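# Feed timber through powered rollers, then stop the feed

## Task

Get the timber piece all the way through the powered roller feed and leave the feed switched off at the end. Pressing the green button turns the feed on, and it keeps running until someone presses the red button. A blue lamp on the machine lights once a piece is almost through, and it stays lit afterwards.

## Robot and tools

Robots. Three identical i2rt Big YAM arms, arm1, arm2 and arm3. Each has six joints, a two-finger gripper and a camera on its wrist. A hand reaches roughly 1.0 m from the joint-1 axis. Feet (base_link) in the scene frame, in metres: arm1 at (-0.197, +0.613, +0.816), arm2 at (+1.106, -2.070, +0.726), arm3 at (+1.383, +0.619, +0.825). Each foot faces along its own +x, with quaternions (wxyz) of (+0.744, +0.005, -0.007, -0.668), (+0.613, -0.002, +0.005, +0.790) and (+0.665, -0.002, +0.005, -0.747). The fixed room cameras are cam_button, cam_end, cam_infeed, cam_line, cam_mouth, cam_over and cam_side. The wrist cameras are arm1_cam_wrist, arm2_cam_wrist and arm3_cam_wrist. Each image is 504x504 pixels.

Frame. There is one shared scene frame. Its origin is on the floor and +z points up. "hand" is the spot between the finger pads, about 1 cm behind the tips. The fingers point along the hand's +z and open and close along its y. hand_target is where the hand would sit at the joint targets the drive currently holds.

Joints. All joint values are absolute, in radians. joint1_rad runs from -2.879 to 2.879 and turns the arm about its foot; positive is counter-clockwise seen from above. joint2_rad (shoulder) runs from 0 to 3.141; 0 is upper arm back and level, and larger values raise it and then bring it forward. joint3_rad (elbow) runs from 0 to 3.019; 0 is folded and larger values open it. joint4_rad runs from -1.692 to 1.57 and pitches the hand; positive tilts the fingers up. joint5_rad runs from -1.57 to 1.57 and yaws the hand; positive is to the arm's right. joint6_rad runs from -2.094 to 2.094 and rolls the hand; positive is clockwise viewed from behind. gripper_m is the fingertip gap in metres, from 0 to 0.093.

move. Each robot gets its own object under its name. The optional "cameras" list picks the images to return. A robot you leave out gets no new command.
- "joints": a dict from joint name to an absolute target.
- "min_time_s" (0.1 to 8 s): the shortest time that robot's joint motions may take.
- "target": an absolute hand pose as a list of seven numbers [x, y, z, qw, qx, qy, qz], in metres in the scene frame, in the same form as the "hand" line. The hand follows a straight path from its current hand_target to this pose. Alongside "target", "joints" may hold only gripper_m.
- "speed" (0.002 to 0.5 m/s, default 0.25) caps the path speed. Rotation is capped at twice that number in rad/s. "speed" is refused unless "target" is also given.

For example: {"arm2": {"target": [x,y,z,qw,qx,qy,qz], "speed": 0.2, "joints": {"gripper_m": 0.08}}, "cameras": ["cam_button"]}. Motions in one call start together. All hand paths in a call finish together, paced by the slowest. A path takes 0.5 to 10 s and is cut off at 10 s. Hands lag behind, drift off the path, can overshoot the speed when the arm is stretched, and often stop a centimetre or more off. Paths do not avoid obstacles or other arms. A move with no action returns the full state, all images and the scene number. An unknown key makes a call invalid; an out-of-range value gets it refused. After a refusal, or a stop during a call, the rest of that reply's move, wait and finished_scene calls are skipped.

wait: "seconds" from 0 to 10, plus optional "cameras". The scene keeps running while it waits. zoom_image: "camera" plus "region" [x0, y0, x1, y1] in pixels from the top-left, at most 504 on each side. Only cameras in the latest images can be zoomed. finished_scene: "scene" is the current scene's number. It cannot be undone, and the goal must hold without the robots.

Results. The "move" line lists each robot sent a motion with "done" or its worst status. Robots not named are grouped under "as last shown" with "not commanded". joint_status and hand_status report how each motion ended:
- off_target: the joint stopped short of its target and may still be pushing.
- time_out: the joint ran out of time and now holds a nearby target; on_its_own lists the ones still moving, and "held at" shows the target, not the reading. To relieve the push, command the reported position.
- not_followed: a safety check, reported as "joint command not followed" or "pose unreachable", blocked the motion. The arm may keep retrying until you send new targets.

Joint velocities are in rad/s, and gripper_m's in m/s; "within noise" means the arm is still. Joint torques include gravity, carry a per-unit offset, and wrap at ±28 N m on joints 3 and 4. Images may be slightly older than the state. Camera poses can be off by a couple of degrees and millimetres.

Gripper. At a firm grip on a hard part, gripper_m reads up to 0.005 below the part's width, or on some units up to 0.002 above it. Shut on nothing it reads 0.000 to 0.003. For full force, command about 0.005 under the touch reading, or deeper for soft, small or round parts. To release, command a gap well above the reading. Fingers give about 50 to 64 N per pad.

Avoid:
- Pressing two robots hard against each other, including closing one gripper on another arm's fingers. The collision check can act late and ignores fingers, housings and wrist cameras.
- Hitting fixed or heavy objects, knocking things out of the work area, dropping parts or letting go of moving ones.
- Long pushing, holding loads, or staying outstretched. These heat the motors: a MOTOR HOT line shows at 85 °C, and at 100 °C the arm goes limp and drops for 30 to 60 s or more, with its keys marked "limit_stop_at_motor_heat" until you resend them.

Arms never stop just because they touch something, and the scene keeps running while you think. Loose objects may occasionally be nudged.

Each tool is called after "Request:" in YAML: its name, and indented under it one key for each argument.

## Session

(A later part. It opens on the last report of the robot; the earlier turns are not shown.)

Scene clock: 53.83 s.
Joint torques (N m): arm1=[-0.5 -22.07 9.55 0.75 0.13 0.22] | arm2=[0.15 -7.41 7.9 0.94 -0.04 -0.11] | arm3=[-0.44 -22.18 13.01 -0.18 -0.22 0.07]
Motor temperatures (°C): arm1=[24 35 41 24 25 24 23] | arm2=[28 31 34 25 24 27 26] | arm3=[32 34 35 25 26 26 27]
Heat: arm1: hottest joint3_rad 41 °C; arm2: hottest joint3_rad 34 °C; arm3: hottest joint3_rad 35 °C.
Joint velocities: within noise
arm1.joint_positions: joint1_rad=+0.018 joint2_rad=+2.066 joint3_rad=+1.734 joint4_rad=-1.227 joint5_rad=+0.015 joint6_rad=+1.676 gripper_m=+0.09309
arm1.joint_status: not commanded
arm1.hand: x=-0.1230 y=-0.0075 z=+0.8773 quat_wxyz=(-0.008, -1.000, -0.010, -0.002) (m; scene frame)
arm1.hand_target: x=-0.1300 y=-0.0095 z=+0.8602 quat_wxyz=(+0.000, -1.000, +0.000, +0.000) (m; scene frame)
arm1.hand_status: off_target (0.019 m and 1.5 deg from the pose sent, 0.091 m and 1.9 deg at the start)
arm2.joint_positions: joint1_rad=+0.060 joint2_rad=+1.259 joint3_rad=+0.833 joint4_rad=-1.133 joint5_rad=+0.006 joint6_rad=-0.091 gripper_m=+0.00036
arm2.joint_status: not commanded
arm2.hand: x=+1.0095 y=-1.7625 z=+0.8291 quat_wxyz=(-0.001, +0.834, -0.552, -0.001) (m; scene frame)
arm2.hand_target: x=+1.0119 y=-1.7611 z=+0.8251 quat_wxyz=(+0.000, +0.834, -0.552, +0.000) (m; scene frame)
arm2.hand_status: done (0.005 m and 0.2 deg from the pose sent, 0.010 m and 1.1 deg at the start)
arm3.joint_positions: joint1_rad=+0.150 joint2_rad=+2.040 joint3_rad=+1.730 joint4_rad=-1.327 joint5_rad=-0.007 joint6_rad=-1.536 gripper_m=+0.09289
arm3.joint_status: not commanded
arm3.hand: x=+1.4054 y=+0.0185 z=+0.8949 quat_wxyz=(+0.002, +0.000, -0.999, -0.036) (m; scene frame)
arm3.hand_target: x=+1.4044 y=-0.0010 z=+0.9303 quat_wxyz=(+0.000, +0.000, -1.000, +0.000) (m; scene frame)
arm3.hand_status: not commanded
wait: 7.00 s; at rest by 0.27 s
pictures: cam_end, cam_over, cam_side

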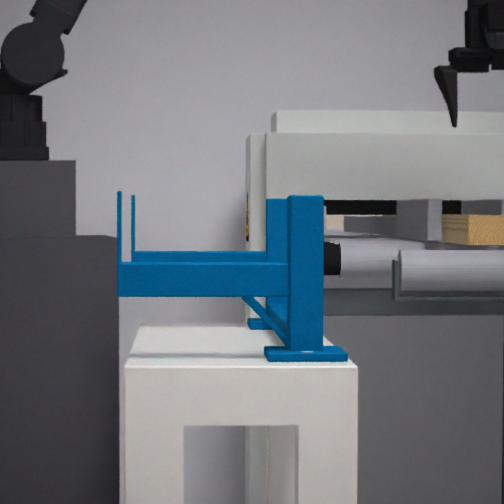

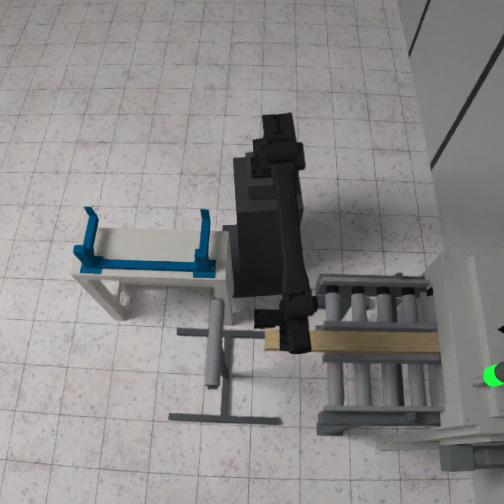

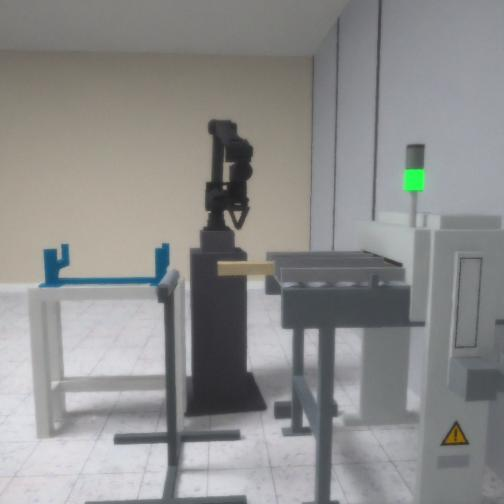

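Request:
wait:
  seconds: 2.5
  cameras: ["cam_over", "arm1_cam_wrist", "cam_end"]

Request:
zoom_image:
  camera: "cam_end"
  region: [360, 0, 504, 260]

Scene clock: 56.87 s.
Joint torques (N m): arm1=[-0.56 -21.95 9.57 0.75 0.13 0.23] | arm2=[-0.73 -6.59 7.88 0.88 -0.02 -0.1] | arm3=[-0.62 -21.83 13.04 -0.18 -0.21 0.08]
Motor temperatures (°C): arm1=[24 36 41 24 25 24 23] | arm2=[28 31 34 25 24 27 26] | arm3=[32 35 36 25 26 26 27]
Heat: arm1: hottest joint3_rad 41 °C; arm2: hottest joint3_rad 34 °C; arm3: hottest joint3_rad 36 °C.
Joint velocities: within noise
arm1.joint_positions: joint1_rad=+0.018 joint2_rad=+2.066 joint3_rad=+1.734 joint4_rad=-1.227 joint5_rad=+0.015 joint6_rad=+1.676 gripper_m=+0.09309
arm1.joint_status: not commanded
arm1.hand: x=-0.1230 y=-0.0075 z=+0.8773 quat_wxyz=(-0.008, -1.000, -0.010, -0.002) (m; scene frame)
arm1.hand_target: x=-0.1300 y=-0.0095 z=+0.8602 quat_wxyz=(+0.000, -1.000, +0.000, +0.000) (m; scene frame)
arm1.hand_status: off_target (0.019 m and 1.5 deg from the pose sent, 0.091 m and 1.9 deg at the start)
arm2.joint_positions: joint1_rad=+0.060 joint2_rad=+1.259 joint3_rad=+0.833 joint4_rad=-1.133 joint5_rad=+0.006 joint6_rad=-0.091 gripper_m=+0.00036
arm2.joint_status: not commanded
arm2.hand: x=+1.0095 y=-1.7625 z=+0.8291 quat_wxyz=(-0.001, +0.834, -0.552, -0.001) (m; scene frame)
arm2.hand_target: x=+1.0119 y=-1.7611 z=+0.8251 quat_wxyz=(+0.000, +0.834, -0.552, +0.000) (m; scene frame)
arm2.hand_status: done (0.005 m and 0.2 deg from the pose sent, 0.010 m and 1.1 deg at the start)
arm3.joint_positions: joint1_rad=+0.150 joint2_rad=+2.040 joint3_rad=+1.730 joint4_rad=-1.327 joint5_rad=-0.007 joint6_rad=-1.536 gripper_m=+0.09289
arm3.joint_status: not commanded
arm3.hand: x=+1.4054 y=+0.0185 z=+0.8949 quat_wxyz=(+0.002, +0.000, -0.999, -0.036) (m; scene frame)
arm3.hand_target: x=+1.4044 y=-0.0010 z=+0.9303 quat_wxyz=(+0.000, +0.000, -1.000, +0.000) (m; scene frame)
arm3.hand_status: not commanded
wait: 2.50 s; at rest from the start
pictures: arm1_cam_wrist, cam_end, cam_over
camera_calibration:
arm1_cam_wrist: T_world_to_cam=[[-0.0335667, 0.999121, -0.0251209, 0.0258354], [0.809431, 0.0419205, 0.585717, -0.409812], [0.586255, -0.000673122, -0.810126, 0.910916], [0, 0, 0, 1]] pos_world=[-0.201447, -0.00801997, 0.97864]

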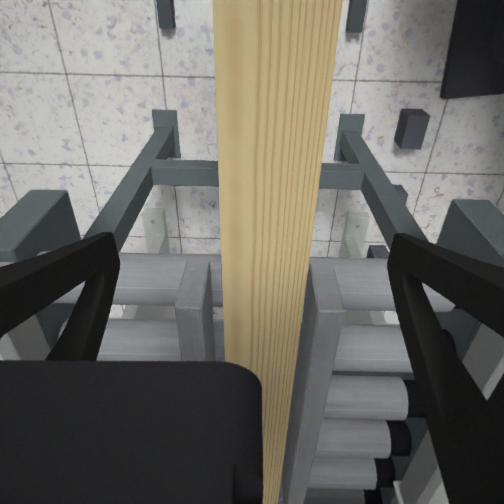

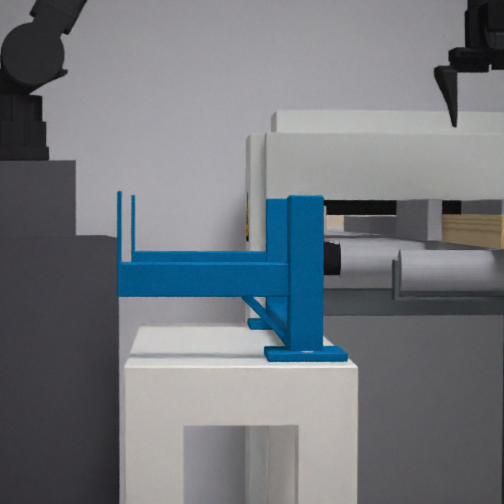

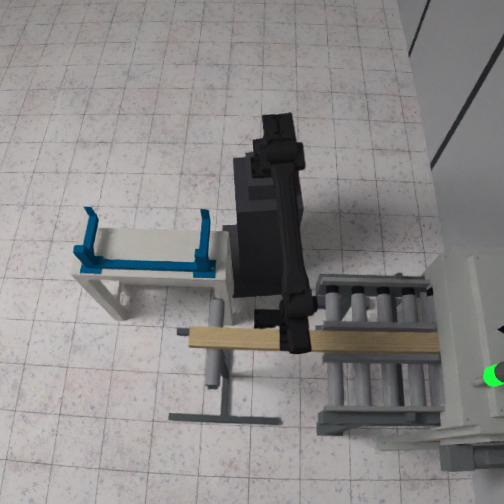

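Scaled by 1.938 from the camera's 504x504 image, which has a finer 720x720 frame.

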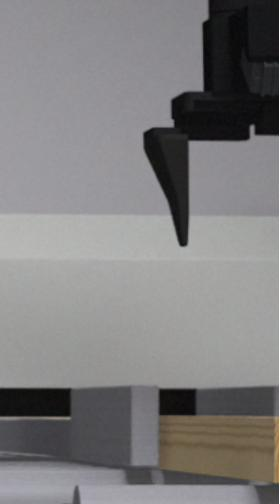

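Request:
move:
  arm1: {"target": [-0.13, 0.001, 0.79, 0, 1, 0, 0], "speed": 0.12}
  cameras: ["cam_over", "arm1_cam_wrist", "cam_side"]

Scene clock: 58.70 s.
Joint torques (N m): arm1=[-0.5 -22.07 8.94 0.79 0.15 0.22] | arm2=[-0.21 -6.3 7.87 0.62 -0.06 -0.13] | arm3=[-0.38 -21.89 13.04 -0.14 -0.22 0.08]
Motor temperatures (°C): arm1=[24 36 41 24 25 24 23] | arm2=[28 31 34 25 24 27 26] | arm3=[32 35 36 25 26 26 27]
Heat: arm1: hottest joint3_rad 41 °C; arm2: hottest joint3_rad 34 °C; arm3: hottest joint3_rad 36 °C.
move: arm1 off_target
Joint velocities: within noise
arm1.joint_positions: joint1_rad=+0.018 joint2_rad=+2.121 joint3_rad=+1.624 joint4_rad=-1.064 joint5_rad=+0.015 joint6_rad=+1.676 gripper_m=+0.09309
arm1.joint_status: not commanded
arm1.hand: x=-0.1230 y=+0.0018 z=+0.8062 quat_wxyz=(-0.007, -1.000, -0.010, -0.002) (m; scene frame)
arm1.hand_target: x=-0.1299 y=+0.0014 z=+0.7904 quat_wxyz=(+0.000, -1.000, +0.000, +0.000) (m; scene frame)
arm1.hand_status: off_target (0.018 m and 1.4 deg from the pose sent, 0.088 m and 1.5 deg at the start)
arm2, arm3: as last shown
pictures: arm1_cam_wrist, cam_over, cam_side
camera_calibration:
arm1_cam_wrist: T_world_to_cam=[[-0.03363, 0.999154, -0.0236749, 0.0136386], [0.809555, 0.0411242, 0.585601, -0.368499], [0.586079, 0.000527676, -0.810254, 0.853342], [0, 0, 0, 1]] pos_world=[-0.201347, 0.00107684, 0.90754]

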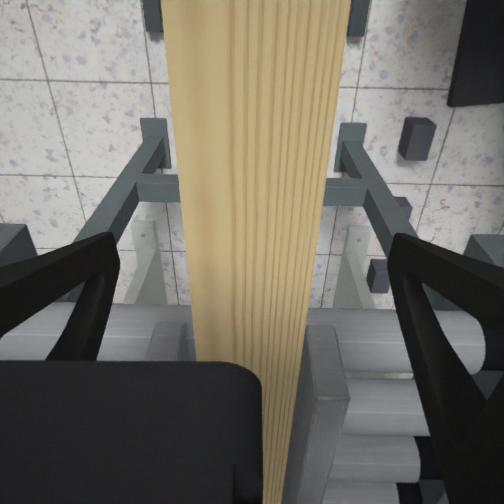

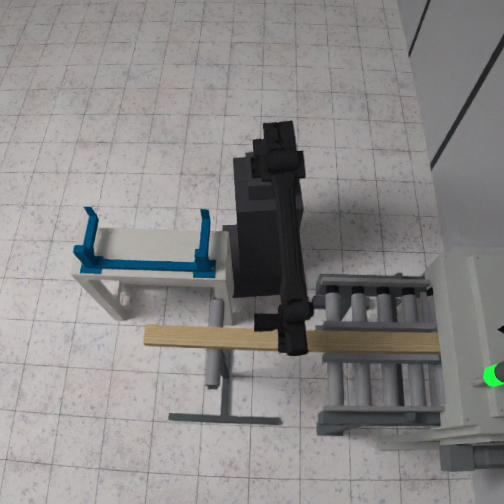

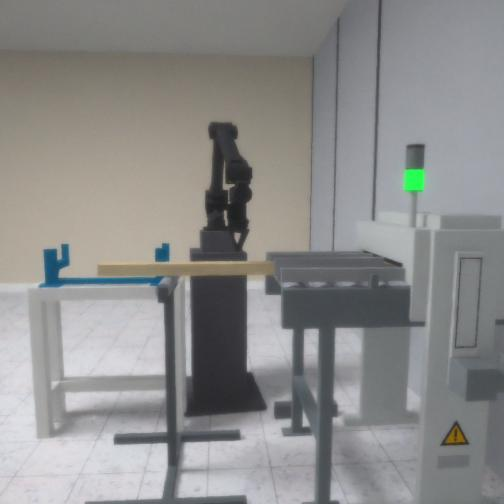

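Request:
move:
  arm1: {"target": [-0.13, 0.001, 0.705, 0, 1, 0, 0], "speed": 0.1}
  cameras: ["cam_over", "arm1_cam_wrist", "cam_side"]

Scene clock: 60.30 s.
Joint torques (N m): arm1=[-0.56 -22.42 8.27 0.75 0.13 0.19] | arm2=[-0.21 -6.77 7.91 0.85 -0.07 -0.11] | arm3=[-0.62 -21.83 13.03 -0.16 -0.22 0.08]
Motor temperatures (°C): arm1=[24 37 41 24 25 24 23] | arm2=[28 31 34 25 24 27 26] | arm3=[32 36 36 25 26 26 27]
Heat: arm1: hottest joint3_rad 41 °C; arm2: hottest joint3_rad 34 °C; arm3: hottest joint2_rad 36 °C.
move: arm1 off_target
Joint velocities: within noise
arm1.joint_positions: joint1_rad=+0.016 joint2_rad=+2.244 joint3_rad=+1.593 joint4_rad=-0.907 joint5_rad=+0.015 joint6_rad=+1.676 gripper_m=+0.09309
arm1.joint_status: not commanded
arm1.hand: x=-0.1225 y=-0.0002 z=+0.7232 quat_wxyz=(-0.008, -1.000, -0.009, -0.002) (m; scene frame)
arm1.hand_target: x=-0.1299 y=+0.0016 z=+0.7054 quat_wxyz=(+0.000, -1.000, +0.000, +0.000) (m; scene frame)
arm1.hand_status: off_target (0.020 m and 1.4 deg from the pose sent, 0.101 m and 1.4 deg at the start)
arm2, arm3: as last shown
pictures: arm1_cam_wrist, cam_over, cam_side
camera_calibration:
arm1_cam_wrist: T_world_to_cam=[[-0.0316927, 0.999172, -0.0254934, 0.0152669], [0.809469, 0.0406207, 0.585756, -0.320292], [0.586306, -0.00207194, -0.810087, 0.785766], [0, 0, 0, 1]] pos_world=[-0.200949, -0.000615715, 0.82454]

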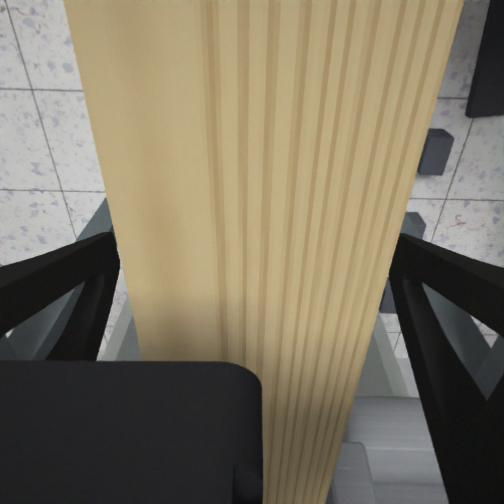

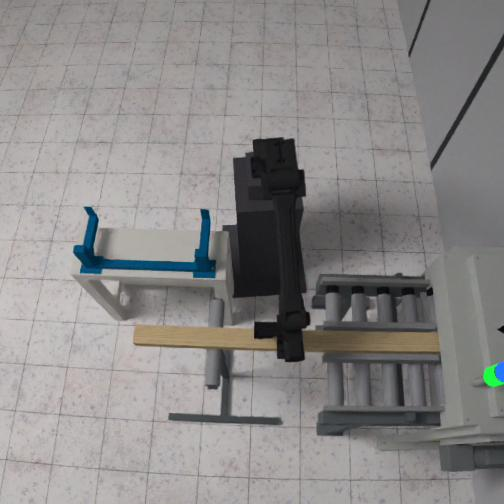

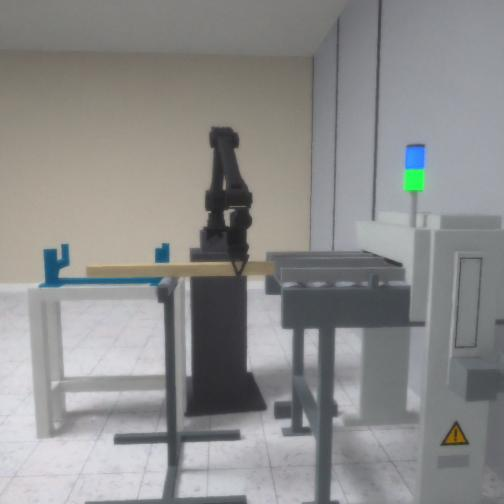

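Request:
move:
  arm2: {"target": [1.012, -1.761, 0.8, 0, 0.834, -0.552, 0], "speed": 0.05}
  arm1: {"joints": {"gripper_m": 0.045}}
  cameras: ["cam_over", "cam_button", "cam_side"]

Scene clock: 61.47 s.
Joint torques (N m): arm1=[-0.44 -22.42 8.27 0.72 0.15 0.2] | arm2=[-0.21 -4.48 7.24 1.77 -0.05 -0.09] | arm3=[-0.62 -21.95 13.07 -0.17 -0.23 0.08]
Motor temperatures (°C): arm1=[24 37 41 24 25 24 23] | arm2=[28 31 35 25 24 27 26] | arm3=[32 36 36 25 26 26 27]
Heat: arm1: hottest joint3_rad 41 °C; arm2: hottest joint3_rad 35 °C; arm3: hottest joint2_rad 36 °C.
move: arm1 off_target; arm2 off_target
Joint velocities: within noise
arm1.joint_positions: joint1_rad=+0.016 joint2_rad=+2.244 joint3_rad=+1.593 joint4_rad=-0.907 joint5_rad=+0.015 joint6_rad=+1.677 gripper_m=+0.06171
arm1.joint_status: gripper_m off_target (ended at +0.06173, target +0.04500)
arm1.hand: x=-0.1226 y=-0.0002 z=+0.7232 quat_wxyz=(-0.008, -1.000, -0.009, -0.002) (m; scene frame)
arm1.hand_target: x=-0.1299 y=+0.0016 z=+0.7054 quat_wxyz=(+0.000, -1.000, +0.000, +0.000) (m; scene frame)
arm1.hand_status: not commanded
arm2.joint_positions: joint1_rad=+0.059 joint2_rad=+1.266 joint3_rad=+0.798 joint4_rad=-1.074 joint5_rad=+0.006 joint6_rad=-0.091 gripper_m=+0.00036
arm2.joint_status: not commanded
arm2.hand: x=+1.0095 y=-1.7625 z=+0.8150 quat_wxyz=(-0.006, +0.834, -0.552, -0.007) (m; scene frame)
arm2.hand_target: x=+1.0122 y=-1.7617 z=+0.8006 quat_wxyz=(+0.000, +0.834, -0.552, +0.000) (m; scene frame)
arm2.hand_status: off_target (0.015 m and 1.1 deg from the pose sent, 0.029 m and 0.2 deg at the start)
arm3: as last shown
pictures: cam_button, cam_over, cam_side

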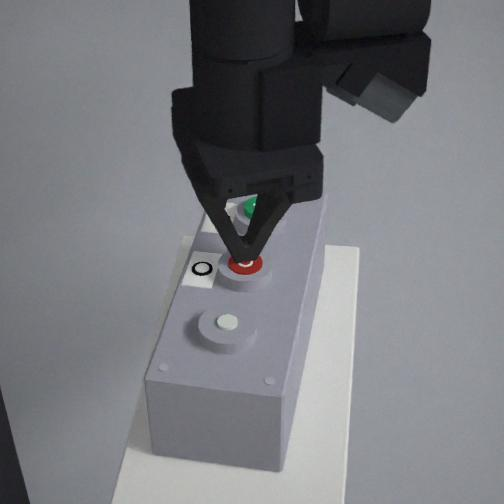

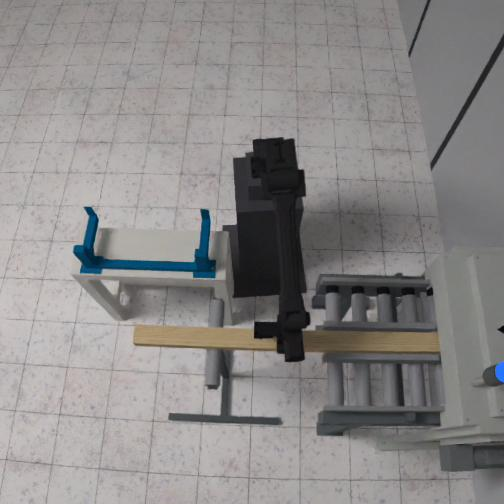

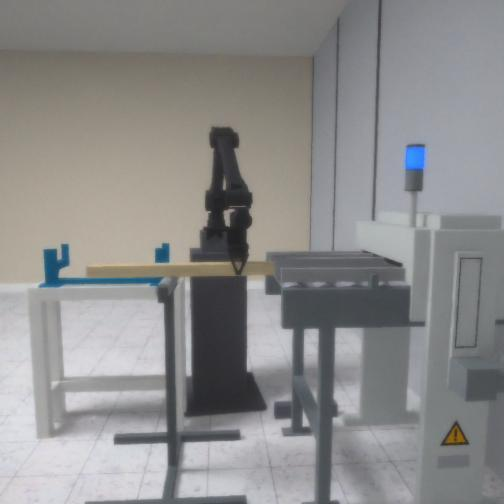

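Feed stopped. Now lift arm2 and pull with arm1.

Request:
move:
  arm2: {"target": [1.012, -1.761, 0.87, 0, 0.834, -0.552, 0], "speed": 0.06}
  arm1: {"target": [-0.24, 0.0, 0.71, 0, 1, 0, 0], "speed": 0.1}
  cameras: ["cam_over", "cam_side"]

Scene clock: 63.37 s.
Joint torques (N m): arm1=[-0.32 -23.47 8.16 0.51 0.16 0] | arm2=[-0.56 -7.71 11.37 -0.16 0 -0.08] | arm3=[-0.62 -22.07 13.12 -0.2 -0.23 0.07]
Motor temperatures (°C): arm1=[24 37 41 24 25 24 24] | arm2=[28 31 35 25 24 27 26] | arm3=[32 36 36 25 26 26 27]
Heat: arm1: hottest joint3_rad 41 °C; arm2: hottest joint3_rad 35 °C; arm3: hottest joint2_rad 36 °C.
move: arm1 off_target; arm2 off_target
Joint velocities: within noise
arm1.joint_positions: joint1_rad=-0.165 joint2_rad=+2.242 joint3_rad=+1.590 joint4_rad=-0.907 joint5_rad=+0.015 joint6_rad=+1.515 gripper_m=+0.06171
arm1.joint_status: not commanded
arm1.hand: x=-0.2340 y=-0.0026 z=+0.7215 quat_wxyz=(-0.007, -1.000, +0.001, -0.001) (m; scene frame)
arm1.hand_target: x=-0.2399 y=+0.0003 z=+0.7101 quat_wxyz=(+0.000, -1.000, +0.000, +0.000) (m; scene frame)
arm1.hand_status: off_target (0.013 m and 0.8 deg from the pose sent, 0.118 m and 1.4 deg at the start)
arm2.joint_positions: joint1_rad=+0.059 joint2_rad=+1.225 joint3_rad=+0.869 joint4_rad=-1.248 joint5_rad=+0.006 joint6_rad=-0.091 gripper_m=+0.00036
arm2.joint_status: not commanded
arm2.hand: x=+1.0139 y=-1.7756 z=+0.8518 quat_wxyz=(+0.013, +0.834, -0.552, +0.017) (m; scene frame)
arm2.hand_target: x=+1.0122 y=-1.7615 z=+0.8699 quat_wxyz=(+0.000, +0.834, -0.552, +0.000) (m; scene frame)
arm2.hand_status: off_target (0.023 m and 2.5 deg from the pose sent, 0.055 m and 1.1 deg at the start)
arm3: as last shown
pictures: cam_over, cam_side

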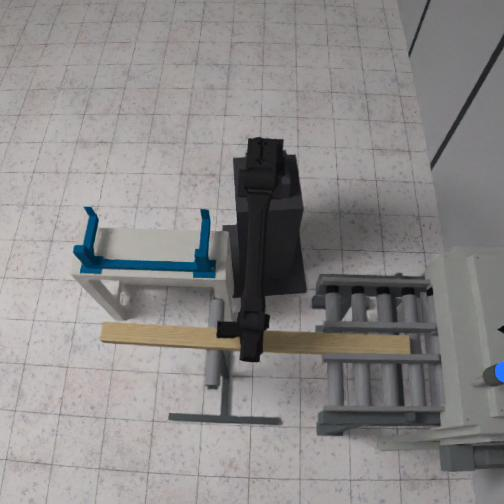

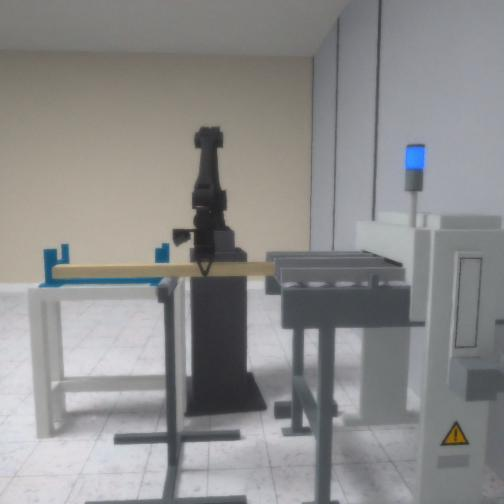

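Request:
move:
  arm1: {"joints": {"gripper_m": 0.093}}

Request:
move:
  arm1: {"target": [-0.234, -0.001, 0.87, 0, 1, 0, 0], "speed": 0.2}
  cameras: ["cam_over", "cam_side"]

Scene clock: 64.10 s.
Joint torques (N m): arm1=[-0.44 -23.3 8.14 0.51 0.14 0] | arm2=[-0.79 -8.06 11.54 -0.08 -0.05 -0.1] | arm3=[-0.44 -22.12 13.09 -0.18 -0.21 0.06]
Motor temperatures (°C): arm1=[24 37 41 24 25 24 24] | arm2=[28 31 35 25 24 27 26] | arm3=[32 36 36 25 26 26 27]
Heat: arm1: hottest joint3_rad 41 °C; arm2: hottest joint3_rad 35 °C; arm3: hottest joint2_rad 36 °C.
move: arm1 done
Joint velocities: within noise
arm1.joint_positions: joint1_rad=-0.165 joint2_rad=+2.243 joint3_rad=+1.590 joint4_rad=-0.907 joint5_rad=+0.015 joint6_rad=+1.514 gripper_m=+0.09284
arm1.joint_status: all done
arm1.hand: x=-0.2340 y=-0.0025 z=+0.7213 quat_wxyz=(-0.006, -1.000, +0.000, -0.001) (m; scene frame)
arm1.hand_target: x=-0.2399 y=+0.0003 z=+0.7101 quat_wxyz=(+0.000, -1.000, +0.000, +0.000) (m; scene frame)
arm1.hand_status: not commanded
arm2, arm3: as last shown
pictures: none

Scene clock: 65.70 s.
Joint torques (N m): arm1=[0.79 -22.83 12.11 -0.2 0.13 0.17] | arm2=[-0.44 -7.47 11.41 -0.01 -0.05 -0.11] | arm3=[-0.44 -21.95 13.01 -0.16 -0.22 0.06]
Motor temperatures (°C): arm1=[24 37 41 24 25 24 24] | arm2=[28 31 35 25 24 27 26] | arm3=[32 36 36 25 26 26 27]
Heat: arm1: hottest joint3_rad 41 °C; arm2: hottest joint3_rad 35 °C; arm3: hottest joint2_rad 36 °C.
move: arm1 off_target
Joint velocities: within noise
arm1.joint_positions: joint1_rad=-0.165 joint2_rad=+2.041 joint3_rad=+1.660 joint4_rad=-1.204 joint5_rad=+0.015 joint6_rad=+1.514 gripper_m=+0.09293
arm1.joint_status: not commanded
arm1.hand: x=-0.2359 y=+0.0097 z=+0.8640 quat_wxyz=(+0.006, -1.000, +0.000, -0.001) (m; scene frame)
arm1.hand_target: x=-0.2340 y=-0.0007 z=+0.8700 quat_wxyz=(+0.000, -1.000, +0.000, +0.000) (m; scene frame)
arm1.hand_status: off_target (0.012 m and 0.8 deg from the pose sent, 0.149 m and 0.7 deg at the start)
arm2, arm3: as last shown
pictures: cam_over, cam_side

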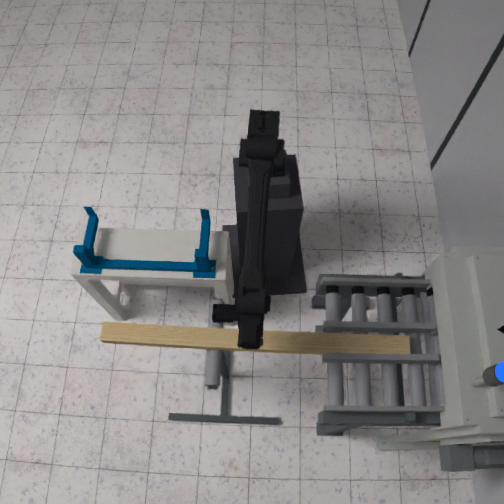

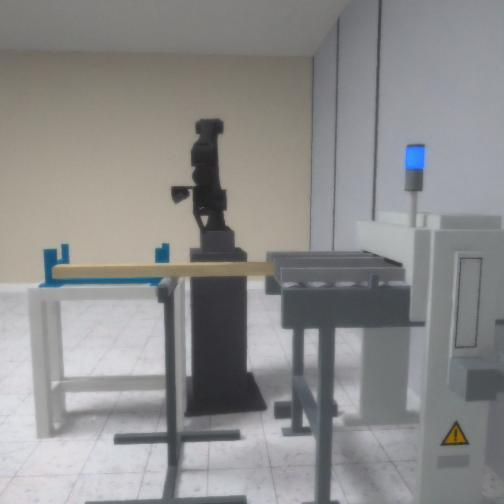

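Request:
finished_scene:
  scene: 2

The scene is finished: the task was done.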